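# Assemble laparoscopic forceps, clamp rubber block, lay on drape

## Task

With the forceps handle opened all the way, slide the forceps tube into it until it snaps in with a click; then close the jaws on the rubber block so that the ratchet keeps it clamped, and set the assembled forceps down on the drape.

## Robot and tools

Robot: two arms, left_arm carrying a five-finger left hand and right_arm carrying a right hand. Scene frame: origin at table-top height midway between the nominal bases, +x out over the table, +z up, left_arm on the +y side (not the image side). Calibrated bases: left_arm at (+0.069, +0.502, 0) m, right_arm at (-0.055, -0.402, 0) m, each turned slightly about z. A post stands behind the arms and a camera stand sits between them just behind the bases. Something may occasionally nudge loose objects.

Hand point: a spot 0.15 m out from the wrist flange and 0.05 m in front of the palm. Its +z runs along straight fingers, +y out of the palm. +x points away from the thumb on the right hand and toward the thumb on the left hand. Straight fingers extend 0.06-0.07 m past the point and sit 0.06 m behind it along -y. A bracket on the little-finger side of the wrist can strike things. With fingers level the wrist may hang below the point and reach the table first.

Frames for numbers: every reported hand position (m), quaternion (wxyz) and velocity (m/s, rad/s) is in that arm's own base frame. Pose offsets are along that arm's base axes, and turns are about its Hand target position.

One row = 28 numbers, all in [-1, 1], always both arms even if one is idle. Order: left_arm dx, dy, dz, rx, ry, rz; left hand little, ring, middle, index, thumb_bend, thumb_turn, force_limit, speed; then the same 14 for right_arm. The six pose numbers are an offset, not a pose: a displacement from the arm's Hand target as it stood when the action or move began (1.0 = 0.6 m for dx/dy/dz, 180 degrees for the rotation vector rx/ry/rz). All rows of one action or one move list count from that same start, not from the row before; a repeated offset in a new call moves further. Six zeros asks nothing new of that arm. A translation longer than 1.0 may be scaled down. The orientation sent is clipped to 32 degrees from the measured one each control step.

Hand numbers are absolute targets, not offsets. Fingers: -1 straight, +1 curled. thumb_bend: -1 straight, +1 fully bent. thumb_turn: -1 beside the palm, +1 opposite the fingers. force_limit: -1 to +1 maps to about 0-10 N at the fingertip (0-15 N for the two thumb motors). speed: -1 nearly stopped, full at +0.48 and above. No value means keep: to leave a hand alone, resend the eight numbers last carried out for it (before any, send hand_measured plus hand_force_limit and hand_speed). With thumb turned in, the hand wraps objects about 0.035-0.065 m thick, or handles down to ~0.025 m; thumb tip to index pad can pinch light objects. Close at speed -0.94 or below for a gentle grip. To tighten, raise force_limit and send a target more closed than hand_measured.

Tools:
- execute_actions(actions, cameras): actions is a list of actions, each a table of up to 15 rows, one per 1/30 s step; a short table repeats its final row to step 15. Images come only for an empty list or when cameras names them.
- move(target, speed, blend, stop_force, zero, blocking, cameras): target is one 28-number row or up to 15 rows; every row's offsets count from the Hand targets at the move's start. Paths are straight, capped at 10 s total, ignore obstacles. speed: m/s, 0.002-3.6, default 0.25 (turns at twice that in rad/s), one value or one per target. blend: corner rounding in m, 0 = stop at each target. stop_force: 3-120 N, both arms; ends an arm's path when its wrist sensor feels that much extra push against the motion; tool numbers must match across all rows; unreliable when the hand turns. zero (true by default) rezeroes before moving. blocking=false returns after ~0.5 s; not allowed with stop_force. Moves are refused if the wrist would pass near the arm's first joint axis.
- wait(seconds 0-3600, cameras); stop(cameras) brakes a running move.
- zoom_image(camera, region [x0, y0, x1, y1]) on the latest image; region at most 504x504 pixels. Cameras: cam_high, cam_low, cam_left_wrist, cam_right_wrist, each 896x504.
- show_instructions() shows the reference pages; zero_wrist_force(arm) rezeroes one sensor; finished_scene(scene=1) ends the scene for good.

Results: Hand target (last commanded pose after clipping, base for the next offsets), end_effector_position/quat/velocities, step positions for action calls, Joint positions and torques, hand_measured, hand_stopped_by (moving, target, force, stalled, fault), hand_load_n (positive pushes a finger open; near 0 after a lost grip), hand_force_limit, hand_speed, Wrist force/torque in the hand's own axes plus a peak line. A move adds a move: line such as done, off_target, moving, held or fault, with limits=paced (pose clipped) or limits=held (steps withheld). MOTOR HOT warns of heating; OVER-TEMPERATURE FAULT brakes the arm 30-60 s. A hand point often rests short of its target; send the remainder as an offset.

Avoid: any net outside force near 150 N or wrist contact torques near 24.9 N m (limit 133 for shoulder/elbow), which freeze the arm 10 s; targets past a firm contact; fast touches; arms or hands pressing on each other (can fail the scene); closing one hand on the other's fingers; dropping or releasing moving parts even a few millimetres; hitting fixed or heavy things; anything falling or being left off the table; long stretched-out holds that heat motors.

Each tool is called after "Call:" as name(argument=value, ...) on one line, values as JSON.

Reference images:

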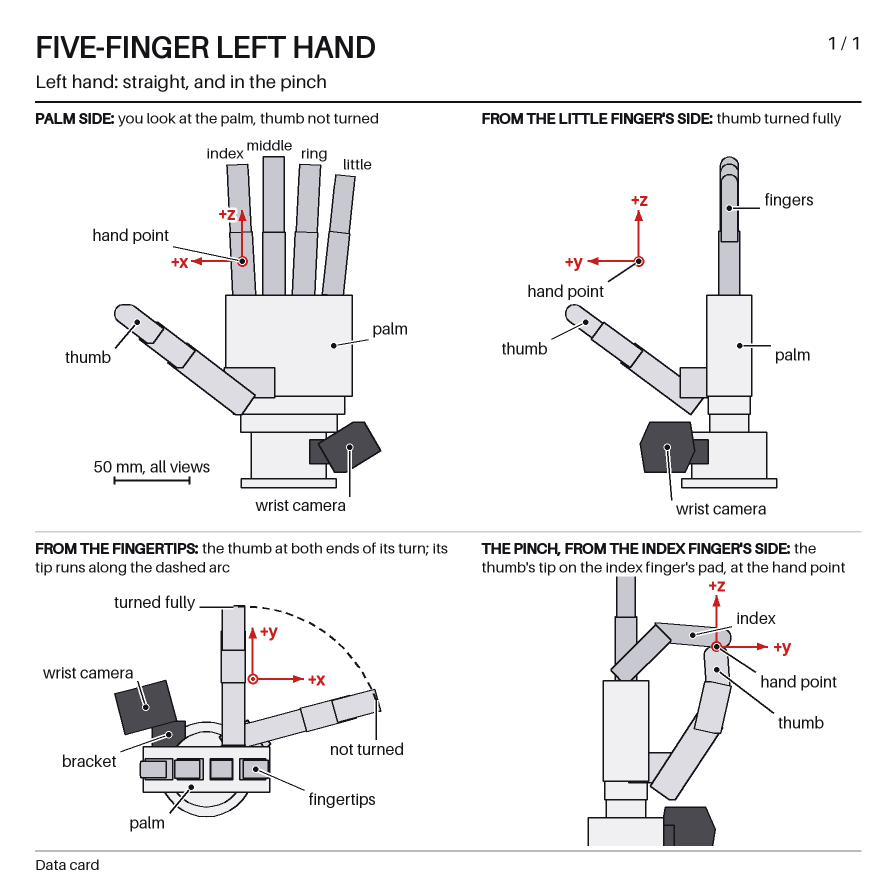

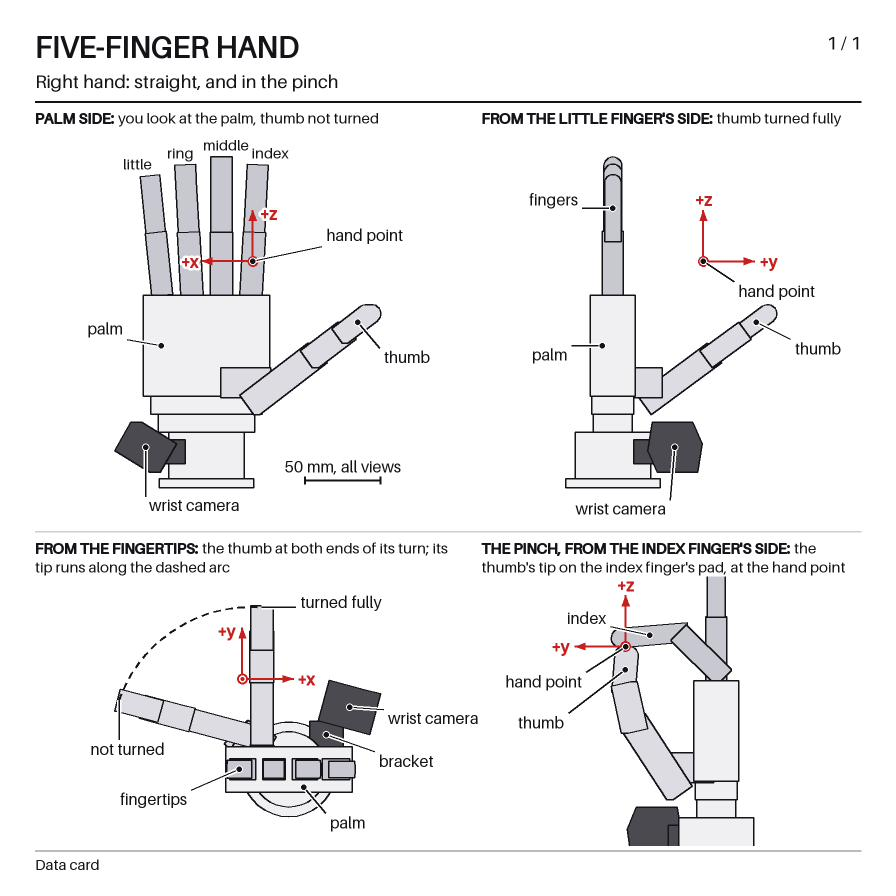

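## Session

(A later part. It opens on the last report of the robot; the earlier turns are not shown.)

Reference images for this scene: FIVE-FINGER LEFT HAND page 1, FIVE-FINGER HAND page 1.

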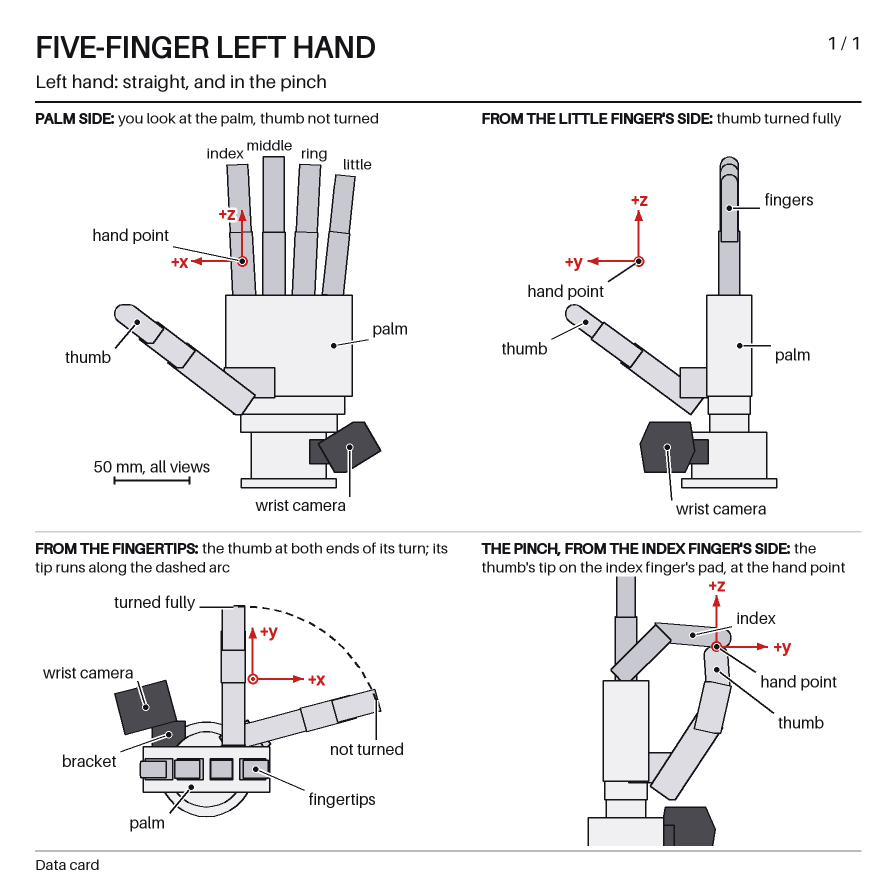

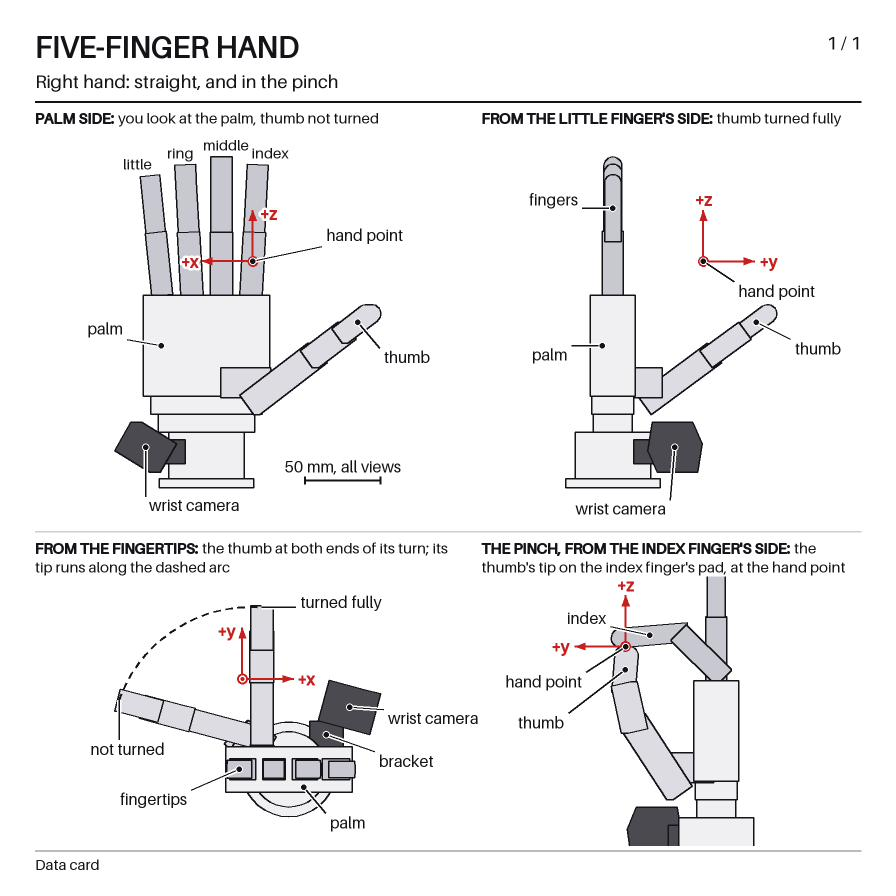

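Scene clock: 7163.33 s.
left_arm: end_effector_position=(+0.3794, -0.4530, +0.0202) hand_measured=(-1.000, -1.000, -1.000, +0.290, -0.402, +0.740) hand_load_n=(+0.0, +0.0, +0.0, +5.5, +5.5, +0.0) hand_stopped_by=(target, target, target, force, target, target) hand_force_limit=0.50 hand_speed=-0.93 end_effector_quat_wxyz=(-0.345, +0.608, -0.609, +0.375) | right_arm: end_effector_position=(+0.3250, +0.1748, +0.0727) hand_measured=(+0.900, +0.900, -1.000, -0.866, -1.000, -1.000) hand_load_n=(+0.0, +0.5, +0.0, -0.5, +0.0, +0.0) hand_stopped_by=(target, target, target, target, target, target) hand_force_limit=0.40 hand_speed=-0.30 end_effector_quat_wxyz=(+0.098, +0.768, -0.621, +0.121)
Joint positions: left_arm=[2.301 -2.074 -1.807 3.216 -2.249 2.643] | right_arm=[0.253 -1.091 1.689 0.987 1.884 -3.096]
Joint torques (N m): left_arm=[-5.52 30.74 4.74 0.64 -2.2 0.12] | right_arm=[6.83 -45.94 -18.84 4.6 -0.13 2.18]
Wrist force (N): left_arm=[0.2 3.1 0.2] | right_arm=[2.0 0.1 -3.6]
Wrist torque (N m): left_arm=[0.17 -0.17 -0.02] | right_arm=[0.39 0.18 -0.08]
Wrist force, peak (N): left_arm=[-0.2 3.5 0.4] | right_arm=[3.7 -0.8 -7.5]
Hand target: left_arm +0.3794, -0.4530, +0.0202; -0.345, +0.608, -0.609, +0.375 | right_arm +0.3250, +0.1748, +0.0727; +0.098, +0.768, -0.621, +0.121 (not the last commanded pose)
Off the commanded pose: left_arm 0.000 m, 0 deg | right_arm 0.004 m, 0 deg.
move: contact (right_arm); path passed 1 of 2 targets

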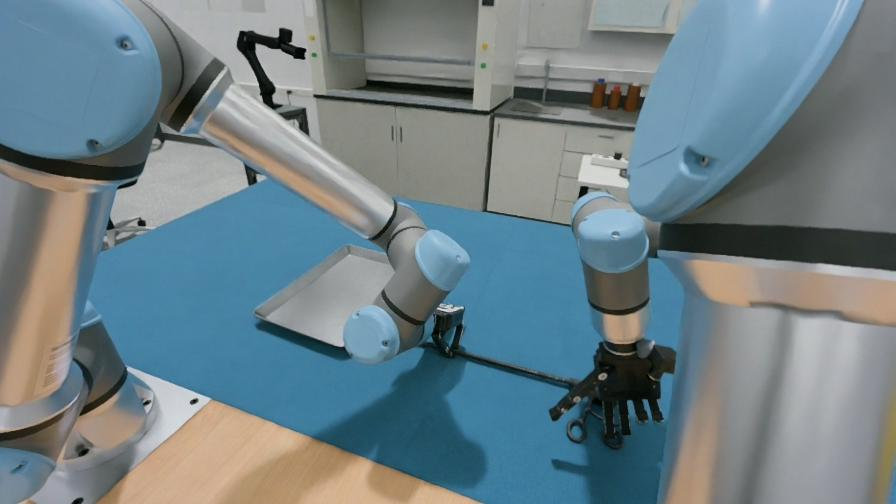

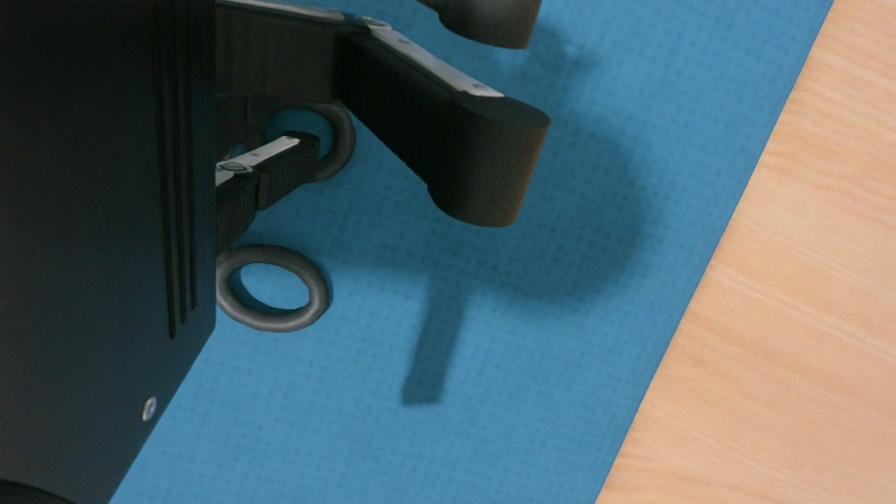

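Call:
move(target=[[0,0,0,0,0,0,-1,-1,-1,0.9,-0.4,0.74,0.5,-0.93,0,-0.005,0.003,0,0,0,0.9,0.9,-1,-0.865,-1,-1,0.4,-0.3],[0,0,0,0,0,0,-1,-1,-1,0.9,-0.4,0.74,0.5,-0.93,0,-0.005,-0.0133,0,0,0,0.9,0.9,-1,-0.865,-1,-1,0.4,-0.3]], speed=[0.02,0.008], stop_force=4, cameras=["cam_low","cam_right_wrist"])

Call:
zoom_image(camera="cam_low", region=[560, 380, 660, 460])

Call:
zoom_image(camera="cam_right_wrist", region=[210, 60, 410, 330])

Scene clock: 7172.10 s.
left_arm: end_effector_position=(+0.3794, -0.4530, +0.0202) hand_measured=(-1.000, -1.000, -1.000, +0.290, -0.402, +0.740) hand_load_n=(+0.0, +0.0, +0.0, +5.0, +5.5, +0.0) hand_stopped_by=(target, target, target, force, target, target) hand_force_limit=0.50 hand_speed=-0.93 end_effector_quat_wxyz=(-0.345, +0.608, -0.609, +0.375) | right_arm: end_effector_position=(+0.3250, +0.1718, +0.0647) hand_measured=(+0.900, +0.900, -1.000, -0.866, -1.000, -1.000) hand_load_n=(+0.0, +0.0, +0.0, +0.0, +0.0, +0.0) hand_stopped_by=(target, target, target, target, target, target) hand_force_limit=0.40 hand_speed=-0.30 end_effector_quat_wxyz=(+0.098, +0.768, -0.621, +0.121)
Joint positions: left_arm=[2.301 -2.074 -1.807 3.216 -2.249 2.643] | right_arm=[0.246 -1.084 1.701 0.965 1.884 -3.104]
Joint torques (N m): left_arm=[-5.99 30.85 5.05 0.71 -1.69 0.26] | right_arm=[-8.7 -22.17 -6.65 -0.12 1.47 -2.23]
Wrist force (N): left_arm=[-0.4 3.0 0.7] | right_arm=[2.8 -0.3 -4.7]
Wrist torque (N m): left_arm=[0.15 -0.13 -0.02] | right_arm=[0.44 0.13 0.08]
Wrist force, peak (N): left_arm=[0.3 3.5 0.4] | right_arm=[3.1 -0.4 -4.8]
Hand target: left_arm +0.3794, -0.4530, +0.0202; -0.345, +0.608, -0.609, +0.375 | right_arm +0.3250, +0.1718, +0.0647; +0.098, +0.768, -0.621, +0.121
Off the commanded pose: left_arm 0.000 m, 0 deg | right_arm 0.000 m, 0 deg.
move: done

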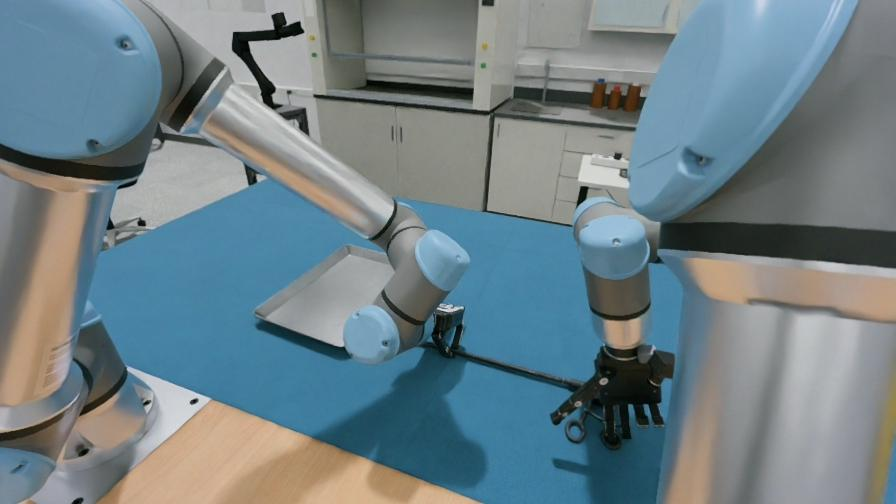

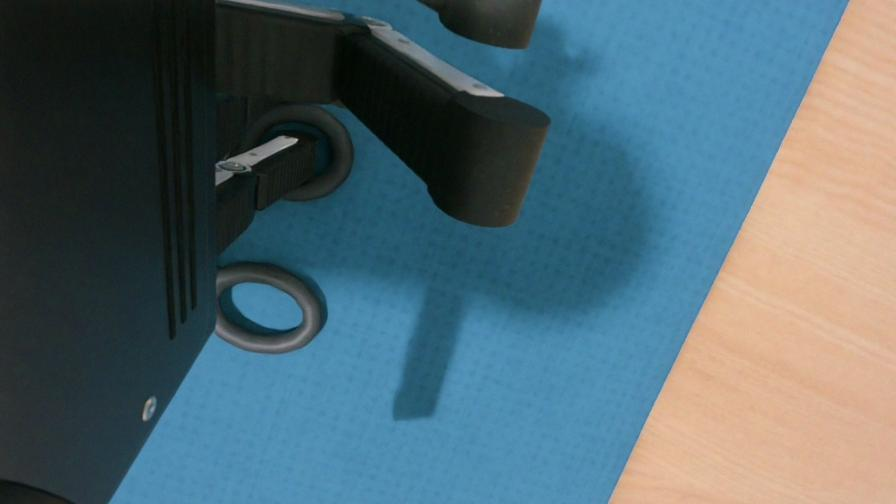

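Scaled by 5.040 from the camera's image (finer frame: 1280x720).

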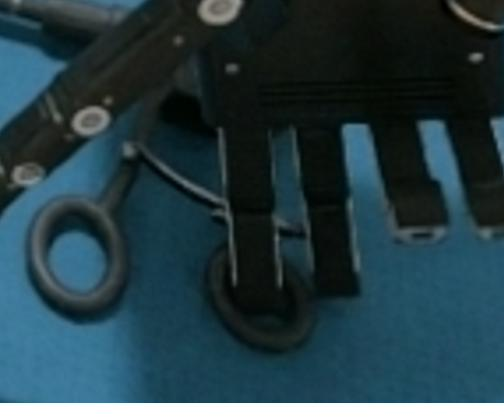

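Scaled by 1.867 from the camera's image (finer frame: 1280x720).

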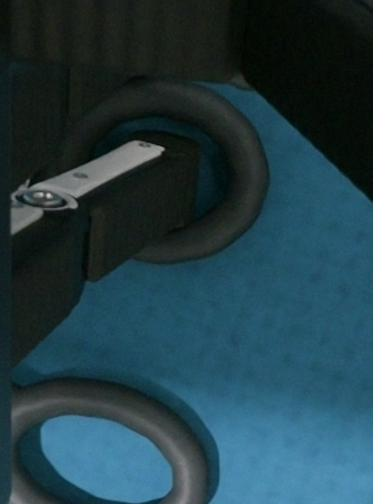

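Call:
execute_actions(actions=[[[0,0,0,0,0,0,-1,-1,-1,0.9,-0.4,0.74,0.5,-0.93,0,0,0.0003,0,0,0,0.9,0.9,-1,-0.64,-1,-1,0.3,-0.9]]])

Call:
wait(seconds=1.5, cameras=["cam_low","cam_right_wrist"])

Call:
zoom_image(camera="cam_low", region=[580, 390, 640, 440])

Call:
zoom_image(camera="cam_right_wrist", region=[210, 60, 410, 330])

Scene clock: 7179.67 s.
left_arm: end_effector_position=(+0.3794, -0.4530, +0.0202) hand_measured=(-1.000, -1.000, -1.000, +0.290, -0.402, +0.740) hand_load_n=(+0.0, +0.0, +0.0, +5.5, +5.5, -0.5) hand_stopped_by=(target, target, target, force, target, target) hand_force_limit=0.50 hand_speed=-0.93 end_effector_quat_wxyz=(-0.345, +0.608, -0.609, +0.375) | right_arm: end_effector_position=(+0.3250, +0.1718, +0.0649) hand_measured=(+0.900, +0.900, -1.000, -0.682, -1.000, -1.000) hand_load_n=(+0.0, +0.0, -5.5, +6.0, +0.0, +0.0) hand_stopped_by=(target, target, target, force, target, target) hand_force_limit=0.30 hand_speed=-0.90 end_effector_quat_wxyz=(+0.098, +0.768, -0.621, +0.121)
Joint positions: left_arm=[2.301 -2.074 -1.807 3.216 -2.249 2.643] | right_arm=[0.246 -1.084 1.701 0.966 1.884 -3.104]
Joint torques (N m): left_arm=[-5.83 29.29 7.02 0.39 -1.67 0.19] | right_arm=[-7.41 -43.28 -17.13 3.89 -0.32 -2.3]
Wrist force (N): left_arm=[-0.6 2.1 0.2] | right_arm=[5.0 -0.9 -7.2]
Wrist torque (N m): left_arm=[0.05 -0.14 0.00] | right_arm=[0.58 0.16 0.28]
Wrist force, peak (N): left_arm=[0.4 3.5 0.5] | right_arm=[4.8 -1.1 -7.3]
Hand target: left_arm +0.3794, -0.4530, +0.0202; -0.345, +0.608, -0.609, +0.375 | right_arm +0.3250, +0.1718, +0.0649; +0.098, +0.768, -0.621, +0.121
Off the commanded pose: left_arm 0.000 m, 0 deg | right_arm 0.000 m, 0 deg.
Step readings (end_effector_position of left_arm | right_arm):
0: (+0.3794, -0.4530, +0.0202) | (+0.3250, +0.1718, +0.0647)
1: (+0.3794, -0.4530, +0.0202) | (+0.3250, +0.1718, +0.0647)
2: (+0.3794, -0.4530, +0.0202) | (+0.3250, +0.1718, +0.0647)
4: (+0.3794, -0.4530, +0.0202) | (+0.3250, +0.1718, +0.0647)
8: (+0.3794, -0.4530, +0.0202) | (+0.3249, +0.1718, +0.0647)
15: (+0.3794, -0.4530, +0.0202) | (+0.3250, +0.1718, +0.0649)

Scene clock: 7181.17 s.
left_arm: end_effector_position=(+0.3794, -0.4530, +0.0202) hand_measured=(-1.000, -1.000, -1.000, +0.290, -0.402, +0.740) hand_load_n=(+0.0, +0.0, +0.0, +5.0, +5.5, -0.5) hand_stopped_by=(target, target, target, force, target, target) hand_force_limit=0.50 hand_speed=-0.93 end_effector_quat_wxyz=(-0.345, +0.608, -0.609, +0.375) | right_arm: end_effector_position=(+0.3250, +0.1718, +0.0649) hand_measured=(+0.900, +0.900, -1.000, -0.682, -1.000, -1.000) hand_load_n=(+0.0, +0.0, -5.5, +6.0, +0.0, +0.0) hand_stopped_by=(target, target, target, force, target, target) hand_force_limit=0.30 hand_speed=-0.90 end_effector_quat_wxyz=(+0.098, +0.768, -0.621, +0.121)
Joint positions: left_arm=[2.301 -2.074 -1.807 3.216 -2.249 2.643] | right_arm=[0.246 -1.084 1.701 0.966 1.884 -3.104]
Joint torques (N m): left_arm=[-6.04 30.49 6.22 0.43 -1.68 0.36] | right_arm=[-5.95 -35.19 -9.04 0.81 -0.79 -2.29]
Wrist force (N): left_arm=[-0.7 2.1 -0.1] | right_arm=[5.1 -1.0 -7.0]
Wrist torque (N m): left_arm=[0.08 -0.13 0.00] | right_arm=[0.56 0.14 0.29]
Wrist force, peak (N): left_arm=[-1.2 2.5 0.1] | right_arm=[5.1 -1.1 -7.5]
Hand target: left_arm +0.3794, -0.4530, +0.0202; -0.345, +0.608, -0.609, +0.375 | right_arm +0.3250, +0.1718, +0.0649; +0.098, +0.768, -0.621, +0.121
Off the commanded pose: left_arm 0.000 m, 0 deg | right_arm 0.000 m, 0 deg.
wait: 1.50 s; at rest by 0.17 s

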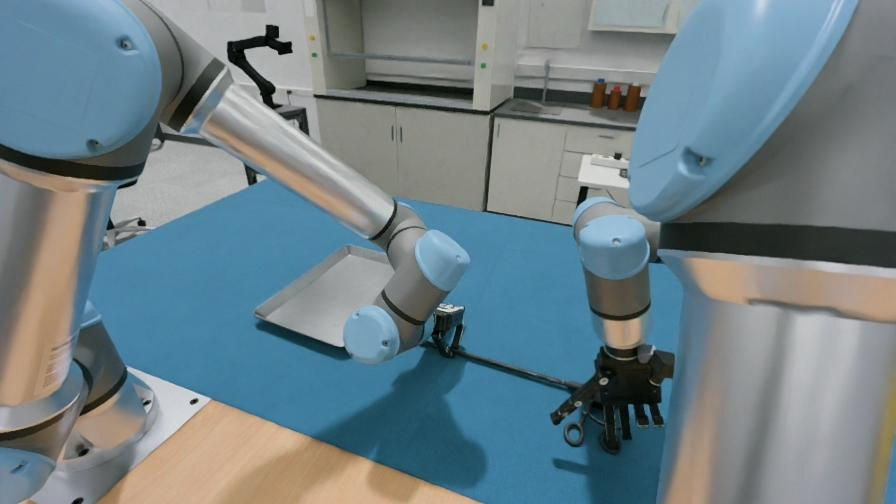

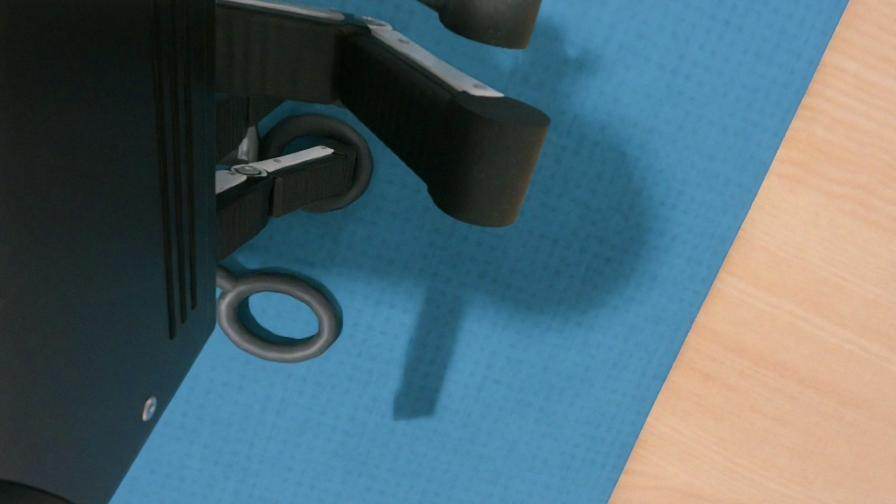

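Scaled by 8.400 from the camera's image (finer frame: 1280x720).

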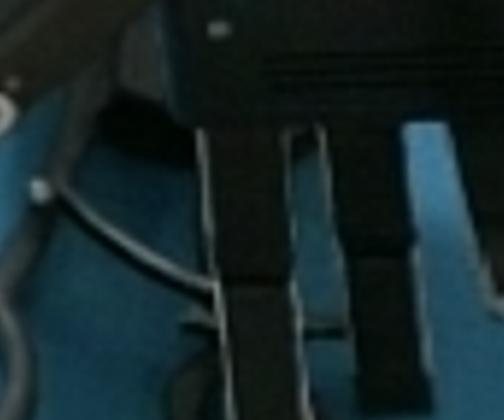

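Scaled by 1.867 from the camera's image (finer frame: 1280x720).

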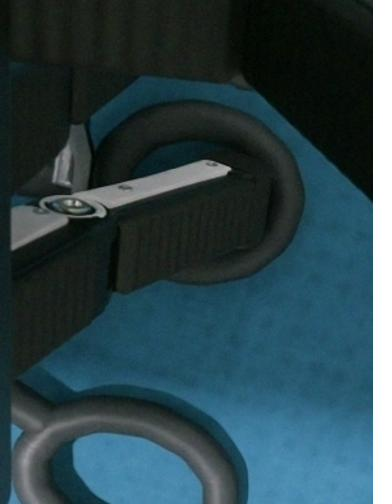

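Call:
move(target=[0,0,0,0,0,0,-1,-1,-1,0.9,-0.4,0.74,0.5,-0.93,0.0008,-0.0067,0,0,0,0,0.9,0.9,-1,-0.64,-1,-1,0.3,-0.9], speed=0.01, stop_force=8)

Call:
execute_actions(actions=[[[0,0,0,0,0,0,-1,-1,-1,0.9,-0.4,0.74,0.5,-0.93,0,0,0,0,0,0,0.9,0.9,-1,-0.62,-1,-1,0.2,-0.9]]])

Call:
move(target=[0,0,0,0,0,0,-1,-1,-1,0.9,-0.4,0.74,0.5,-0.93,0.001,-0.0067,0,0,0,0,0.9,0.9,-1,-0.62,-1,-1,0.2,-0.9], speed=0.01, stop_force=8, cameras=["cam_low","cam_right_wrist"])

Call:
zoom_image(camera="cam_low", region=[580, 390, 640, 440])

Call:
zoom_image(camera="cam_right_wrist", region=[210, 60, 410, 330])

Scene clock: 7191.50 s.
left_arm: end_effector_position=(+0.3794, -0.4530, +0.0202) hand_measured=(-1.000, -1.000, -1.000, +0.290, -0.402, +0.740) hand_load_n=(+0.0, +0.0, -0.5, +5.0, +5.5, -0.5) hand_stopped_by=(target, target, target, force, target, target) hand_force_limit=0.50 hand_speed=-0.93 end_effector_quat_wxyz=(-0.345, +0.608, -0.609, +0.375) | right_arm: end_effector_position=(+0.3255, +0.1678, +0.0649) hand_measured=(+0.900, +0.900, -1.000, -0.682, -1.000, -1.000) hand_load_n=(+0.5, +0.0, -1.5, +2.5, +0.0, +0.0) hand_stopped_by=(target, target, target, force, target, target) hand_force_limit=0.30 hand_speed=-0.90 end_effector_quat_wxyz=(+0.098, +0.768, -0.621, +0.121)
Joint positions: left_arm=[2.301 -2.074 -1.807 3.216 -2.249 2.643] | right_arm=[0.236 -1.088 1.706 0.961 1.885 -3.114]
Joint torques (N m): left_arm=[-6.11 30.82 5.13 0.64 -1.42 0.49] | right_arm=[-8.11 -44.01 -5.29 0.1 1.71 -2.47]
Wrist force (N): left_arm=[1.6 2.0 -0.2] | right_arm=[1.7 -2.6 -7.6]
Wrist torque (N m): left_arm=[0.06 -0.31 0.04] | right_arm=[0.56 0.26 0.04]
Wrist force, peak (N): left_arm=[1.4 2.4 -0.1] | right_arm=[4.1 -2.2 -8.7]
Hand target: left_arm +0.3794, -0.4530, +0.0202; -0.345, +0.608, -0.609, +0.375 | right_arm +0.3255, +0.1678, +0.0649; +0.098, +0.768, -0.621, +0.121
Off the commanded pose: left_arm 0.000 m, 0 deg | right_arm 0.000 m, 0 deg.
move: done

Scene clock: 7192.20 s.
left_arm: end_effector_position=(+0.3794, -0.4530, +0.0202) hand_measured=(-1.000, -1.000, -1.000, +0.290, -0.402, +0.740) hand_load_n=(+0.0, +0.0, +0.0, +5.0, +5.5, -0.5) hand_stopped_by=(target, target, target, force, target, target) hand_force_limit=0.50 hand_speed=-0.93 end_effector_quat_wxyz=(-0.345, +0.608, -0.609, +0.375) | right_arm: end_effector_position=(+0.3255, +0.1678, +0.0649) hand_measured=(+0.900, +0.900, -1.000, -0.622, -1.000, -1.000) hand_load_n=(+0.0, +0.0, -5.5, +5.0, -0.5, +0.5) hand_stopped_by=(target, target, target, target, target, target) hand_force_limit=0.20 hand_speed=-0.90 end_effector_quat_wxyz=(+0.098, +0.768, -0.621, +0.121)
Joint positions: left_arm=[2.301 -2.074 -1.807 3.216 -2.249 2.643] | right_arm=[0.236 -1.088 1.707 0.961 1.885 -3.114]
Joint torques (N m): left_arm=[-4.87 32.03 6.43 0.46 -1.33 0.34] | right_arm=[-5.71 -40.53 -8 0.57 -0.76 -2.37]
Wrist force (N): left_arm=[0.4 1.7 -0.3] | right_arm=[6.4 -1.8 -10.3]
Wrist torque (N m): left_arm=[0.03 -0.19 0.01] | right_arm=[0.69 0.19 0.34]
Wrist force, peak (N): left_arm=[1.3 2.5 0.0] | right_arm=[6.7 -1.7 -10.4]
Hand target: left_arm +0.3794, -0.4530, +0.0202; -0.345, +0.608, -0.609, +0.375 | right_arm +0.3255, +0.1678, +0.0649; +0.098, +0.768, -0.621, +0.121
Off the commanded pose: left_arm 0.000 m, 0 deg | right_arm 0.000 m, 0 deg.
Step readings (end_effector_position of left_arm | right_arm):
0: (+0.3794, -0.4530, +0.0202) | (+0.3255, +0.1678, +0.0649)
1: (+0.3794, -0.4530, +0.0202) | (+0.3255, +0.1678, +0.0649)
2: (+0.3794, -0.4530, +0.0202) | (+0.3255, +0.1678, +0.0649)
4: (+0.3794, -0.4530, +0.0202) | (+0.3255, +0.1678, +0.0649)
8: (+0.3794, -0.4530, +0.0202) | (+0.3255, +0.1678, +0.0649)
15: (+0.3794, -0.4530, +0.0202) | (+0.3255, +0.1678, +0.0649)

Scene clock: 7193.43 s.
left_arm: end_effector_position=(+0.3794, -0.4530, +0.0202) hand_measured=(-1.000, -1.000, -1.000, +0.290, -0.402, +0.740) hand_load_n=(+0.0, +0.0, +0.0, +5.5, +5.5, -0.5) hand_stopped_by=(target, target, target, force, target, target) hand_force_limit=0.50 hand_speed=-0.93 end_effector_quat_wxyz=(-0.345, +0.608, -0.609, +0.375) | right_arm: end_effector_position=(+0.3261, +0.1638, +0.0649) hand_measured=(+0.900, +0.900, -1.000, -0.622, -1.000, -1.000) hand_load_n=(+0.0, +0.5, -1.5, +1.5, +0.0, +0.0) hand_stopped_by=(target, target, target, target, target, target) hand_force_limit=0.20 hand_speed=-0.90 end_effector_quat_wxyz=(+0.098, +0.768, -0.621, +0.121)
Joint positions: left_arm=[2.301 -2.074 -1.807 3.216 -2.249 2.643] | right_arm=[0.226 -1.092 1.711 0.957 1.885 -3.124]
Joint torques (N m): left_arm=[-5.05 32.16 4.77 0.33 -1.35 0.43] | right_arm=[-8.23 -41.59 -5.16 0.04 0.88 -2.43]
Wrist force (N): left_arm=[2.7 1.7 -0.4] | right_arm=[2.2 -3.8 -10.4]
Wrist torque (N m): left_arm=[0.04 -0.35 0.04] | right_arm=[0.62 0.30 0.06]
Wrist force, peak (N): left_arm=[2.6 1.9 -0.5] | right_arm=[6.1 -1.8 -10.4]
Hand target: left_arm +0.3794, -0.4530, +0.0202; -0.345, +0.608, -0.609, +0.375 | right_arm +0.3261, +0.1638, +0.0649; +0.098, +0.768, -0.621, +0.121
Off the commanded pose: left_arm 0.000 m, 0 deg | right_arm 0.000 m, 0 deg.
move: done

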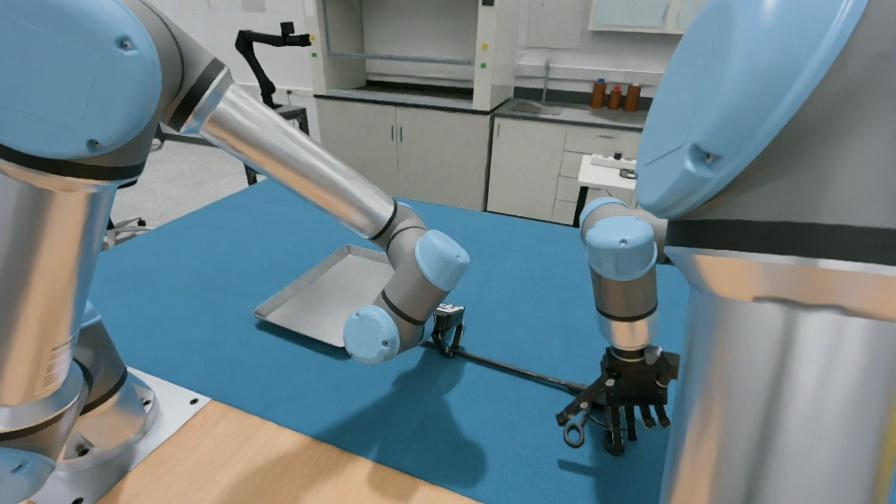

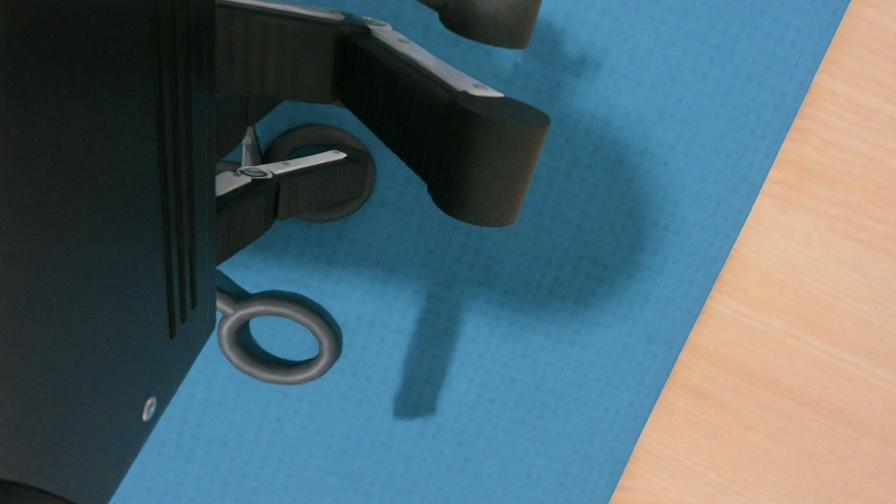

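Scaled by 8.400 from the camera's image (finer frame: 1280x720).

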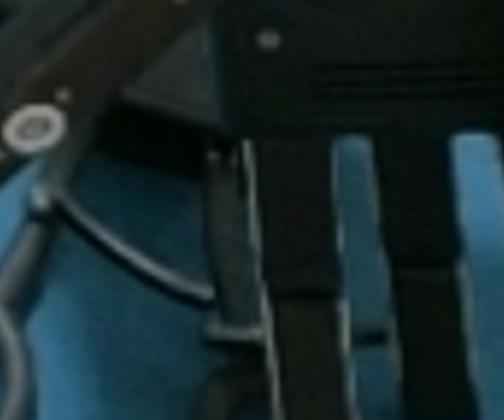

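Scaled by 1.867 from the camera's image (finer frame: 1280x720).

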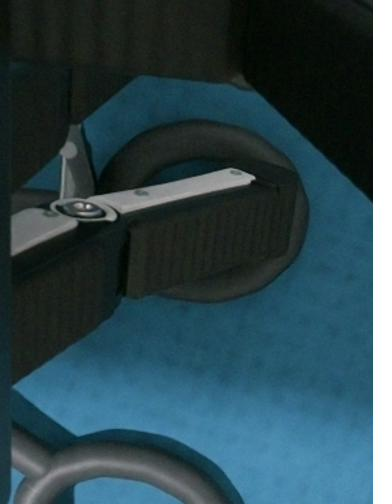

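Call:
execute_actions(actions=[[[0,0,0,0,0,0,-1,-1,-1,0.9,-0.4,0.74,0.5,-0.93,0,0,0,0,0,0,0.9,0.9,-1,-0.61,-1,-1,0.0,-0.9]]])

Call:
move(target=[0,0,0,0,0,0,-1,-1,-1,0.9,-0.4,0.74,0.5,-0.93,0.003,-0.01,-0.0005,0,0,0,0.9,0.9,-1,-0.61,-1,-1,0.0,-0.9], speed=0.01, stop_force=8, cameras=["cam_low","cam_right_wrist"])

Call:
zoom_image(camera="cam_low", region=[560, 380, 660, 460])

Call:
zoom_image(camera="cam_right_wrist", region=[210, 60, 410, 330])

Scene clock: 7200.10 s.
left_arm: end_effector_position=(+0.3794, -0.4530, +0.0202) hand_measured=(-1.000, -1.000, -1.000, +0.290, -0.402, +0.740) hand_load_n=(+0.0, -0.5, +0.0, +5.5, +5.0, -0.5) hand_stopped_by=(target, target, target, force, target, target) hand_force_limit=0.50 hand_speed=-0.93 end_effector_quat_wxyz=(-0.345, +0.608, -0.609, +0.375) | right_arm: end_effector_position=(+0.3260, +0.1638, +0.0649) hand_measured=(+0.900, +0.900, -1.000, -0.610, -1.000, -1.000) hand_load_n=(+0.0, +0.0, -1.5, +2.5, +0.0, +0.0) hand_stopped_by=(target, target, target, target, target, target) hand_force_limit=0.00 hand_speed=-0.90 end_effector_quat_wxyz=(+0.098, +0.768, -0.621, +0.121)
Joint positions: left_arm=[2.301 -2.074 -1.807 3.216 -2.249 2.643] | right_arm=[0.226 -1.092 1.711 0.957 1.885 -3.124]
Joint torques (N m): left_arm=[-5.03 30.9 6.81 0.41 -1.34 0.69] | right_arm=[-7.89 -42.01 -9.06 1.13 1.06 -2.32]
Wrist force (N): left_arm=[1.8 2.6 -0.2] | right_arm=[2.8 -2.4 -7.7]
Wrist torque (N m): left_arm=[0.12 -0.26 0.01] | right_arm=[0.57 0.22 0.11]
Wrist force, peak (N): left_arm=[2.8 1.7 -0.6] | right_arm=[2.3 -3.7 -11.1]
Hand target: left_arm +0.3794, -0.4530, +0.0202; -0.345, +0.608, -0.609, +0.375 | right_arm +0.3261, +0.1638, +0.0649; +0.098, +0.768, -0.621, +0.121
Off the commanded pose: left_arm 0.000 m, 0 deg | right_arm 0.000 m, 0 deg.
Step readings (end_effector_position of left_arm | right_arm):
0: (+0.3794, -0.4530, +0.0202) | (+0.3261, +0.1638, +0.0649)
1: (+0.3794, -0.4530, +0.0202) | (+0.3261, +0.1638, +0.0649)
2: (+0.3794, -0.4530, +0.0202) | (+0.3261, +0.1638, +0.0649)
4: (+0.3794, -0.4530, +0.0202) | (+0.3260, +0.1638, +0.0649)
8: (+0.3794, -0.4530, +0.0202) | (+0.3260, +0.1638, +0.0649)
15: (+0.3794, -0.4530, +0.0202) | (+0.3260, +0.1638, +0.0649)

Scene clock: 7201.53 s.
left_arm: end_effector_position=(+0.3794, -0.4530, +0.0202) hand_measured=(-1.000, -1.000, -1.000, +0.290, -0.402, +0.740) hand_load_n=(+0.0, +0.0, +0.0, +5.0, +5.5, +0.0) hand_stopped_by=(target, target, target, force, target, target) hand_force_limit=0.50 hand_speed=-0.93 end_effector_quat_wxyz=(-0.345, +0.608, -0.609, +0.375) | right_arm: end_effector_position=(+0.3279, +0.1578, +0.0646) hand_measured=(+0.900, +0.900, -1.000, -0.610, -1.000, -1.000) hand_load_n=(+0.0, +0.0, -1.0, +1.0, +0.0, +0.0) hand_stopped_by=(target, target, target, target, target, target) hand_force_limit=0.00 hand_speed=-0.90 end_effector_quat_wxyz=(+0.098, +0.768, -0.621, +0.121)
Joint positions: left_arm=[2.301 -2.074 -1.807 3.216 -2.249 2.643] | right_arm=[0.211 -1.095 1.716 0.95 1.885 -3.14]
Joint torques (N m): left_arm=[-4.56 31.76 7.57 0.58 -1.36 0.27] | right_arm=[-8.74 -41.9 -4.23 -0.02 0.42 -2.52]
Wrist force (N): left_arm=[2.9 1.5 -0.5] | right_arm=[1.7 -4.3 -10.8]
Wrist torque (N m): left_arm=[0.02 -0.34 0.04] | right_arm=[0.62 0.30 0.02]
Wrist force, peak (N): left_arm=[3.1 1.9 -0.5] | right_arm=[1.8 -3.9 -11.4]
Hand target: left_arm +0.3794, -0.4530, +0.0202; -0.345, +0.608, -0.609, +0.375 | right_arm +0.3279, +0.1578, +0.0646; +0.098, +0.768, -0.621, +0.121
Off the commanded pose: left_arm 0.000 m, 0 deg | right_arm 0.000 m, 0 deg.
move: done

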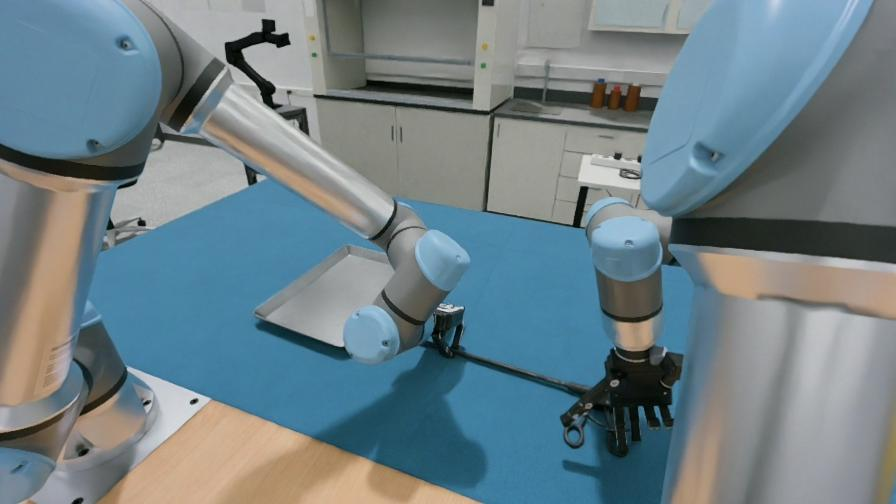

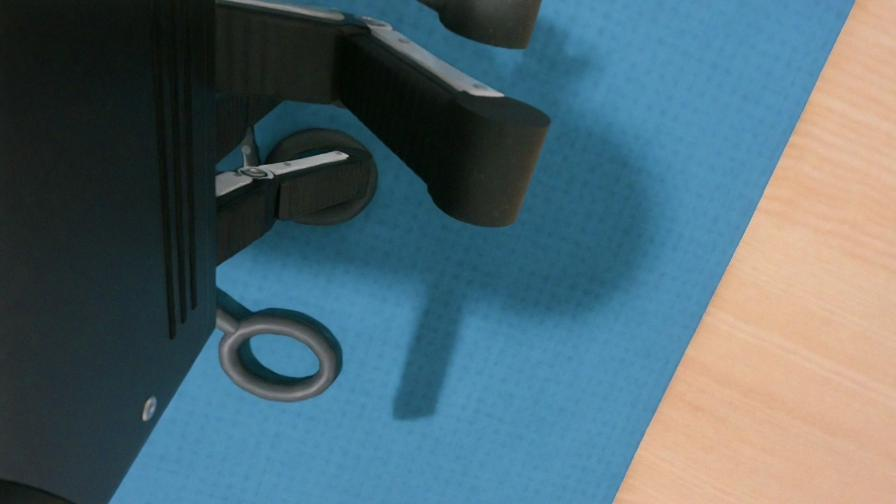

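Scaled by 5.040 from the camera's image (finer frame: 1280x720).

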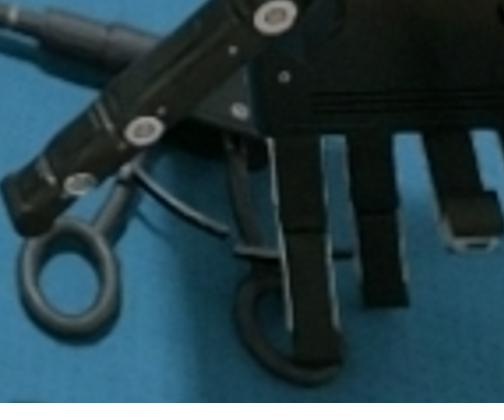

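Scaled by 1.867 from the camera's image (finer frame: 1280x720).

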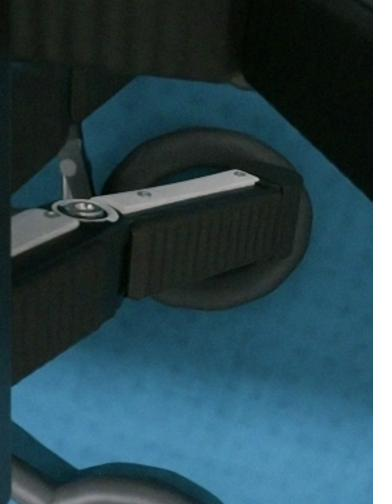

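Call:
move(target=[0,0,0,0,0,0,-1,-1,-1,0.9,-0.4,0.74,0.5,-0.93,0.005,-0.0092,0.0,0,0,0,0.9,0.9,-1,-0.61,-1,-1,0.0,-0.9], speed=0.01, stop_force=8, cameras=["cam_low","cam_right_wrist"])

Call:
zoom_image(camera="cam_low", region=[560, 380, 660, 460])

Call:
zoom_image(camera="cam_right_wrist", region=[210, 60, 410, 410])

Scene clock: 7214.83 s.
left_arm: end_effector_position=(+0.3794, -0.4530, +0.0202) hand_measured=(-1.000, -1.000, -1.000, +0.290, -0.402, +0.740) hand_load_n=(+0.0, +0.0, +0.0, +5.0, +5.5, +0.0) hand_stopped_by=(target, target, target, force, target, target) hand_force_limit=0.50 hand_speed=-0.93 end_effector_quat_wxyz=(-0.345, +0.608, -0.609, +0.375) | right_arm: end_effector_position=(+0.3309, +0.1523, +0.0646) hand_measured=(+0.900, +0.900, -1.000, -0.610, -1.000, -1.000) hand_load_n=(+0.0, +0.0, +0.0, -3.0, +0.0, +0.0) hand_stopped_by=(target, target, target, target, target, target) hand_force_limit=0.00 hand_speed=-0.90 end_effector_quat_wxyz=(+0.098, +0.768, -0.621, +0.121)
Joint positions: left_arm=[2.301 -2.074 -1.807 3.216 -2.249 2.643] | right_arm=[0.197 -1.096 1.716 0.947 1.885 -3.155]
Joint torques (N m): left_arm=[-5.24 32.76 6.98 0.57 -1.24 0.55] | right_arm=[-9.79 -42.73 -18.16 -0.54 1.02 -2.4]
Wrist force (N): left_arm=[3.4 2.3 -1.3] | right_arm=[-2.6 -0.6 -11.0]
Wrist torque (N m): left_arm=[0.13 -0.36 0.02] | right_arm=[0.79 0.22 -0.11]
Wrist force, peak (N): left_arm=[3.5 2.5 -1.2] | right_arm=[1.7 -4.0 -11.3]
Hand target: left_arm +0.3794, -0.4530, +0.0202; -0.345, +0.608, -0.609, +0.375 | right_arm +0.3309, +0.1523, +0.0646; +0.098, +0.768, -0.621, +0.121
Off the commanded pose: left_arm 0.000 m, 0 deg | right_arm 0.000 m, 0 deg.
move: done

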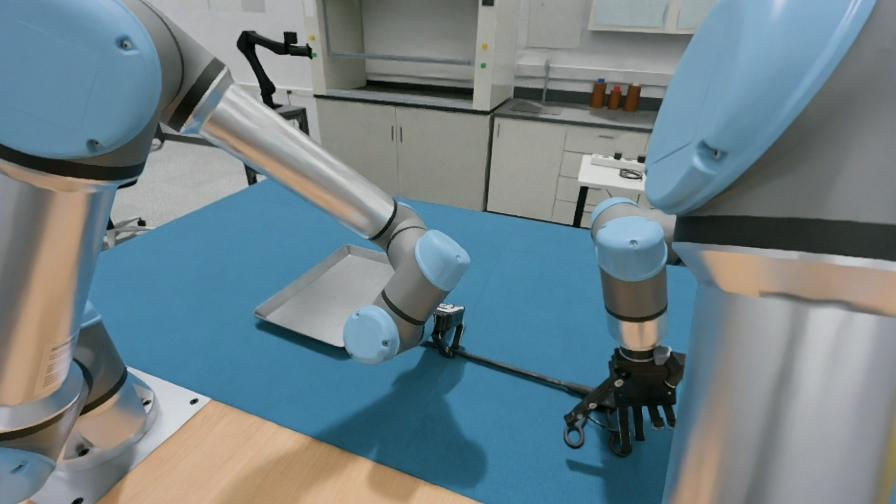

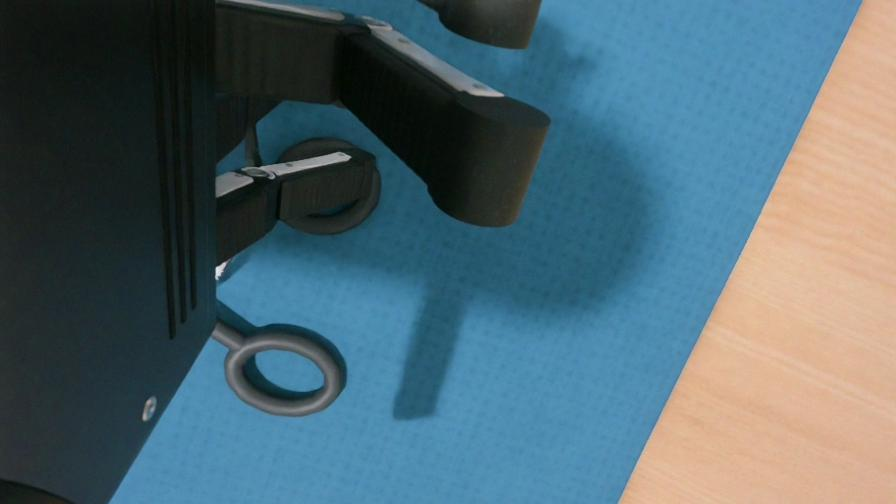

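Scaled by 5.040 from the camera's image (finer frame: 1280x720).

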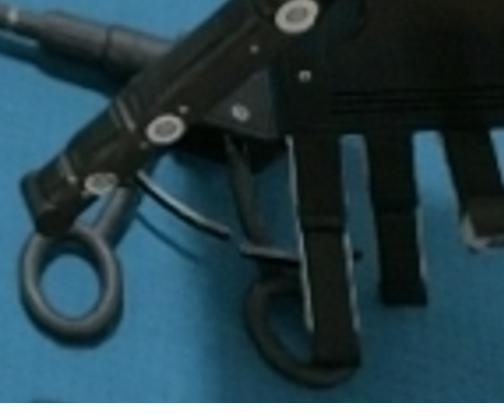

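Scaled by 1.440 from the camera's image (finer frame: 1280x720).

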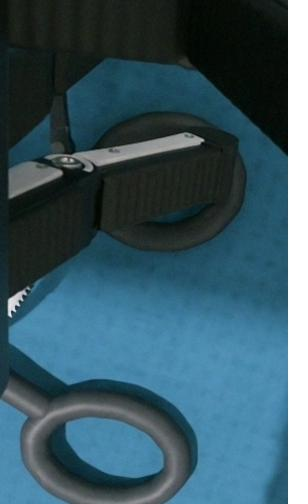

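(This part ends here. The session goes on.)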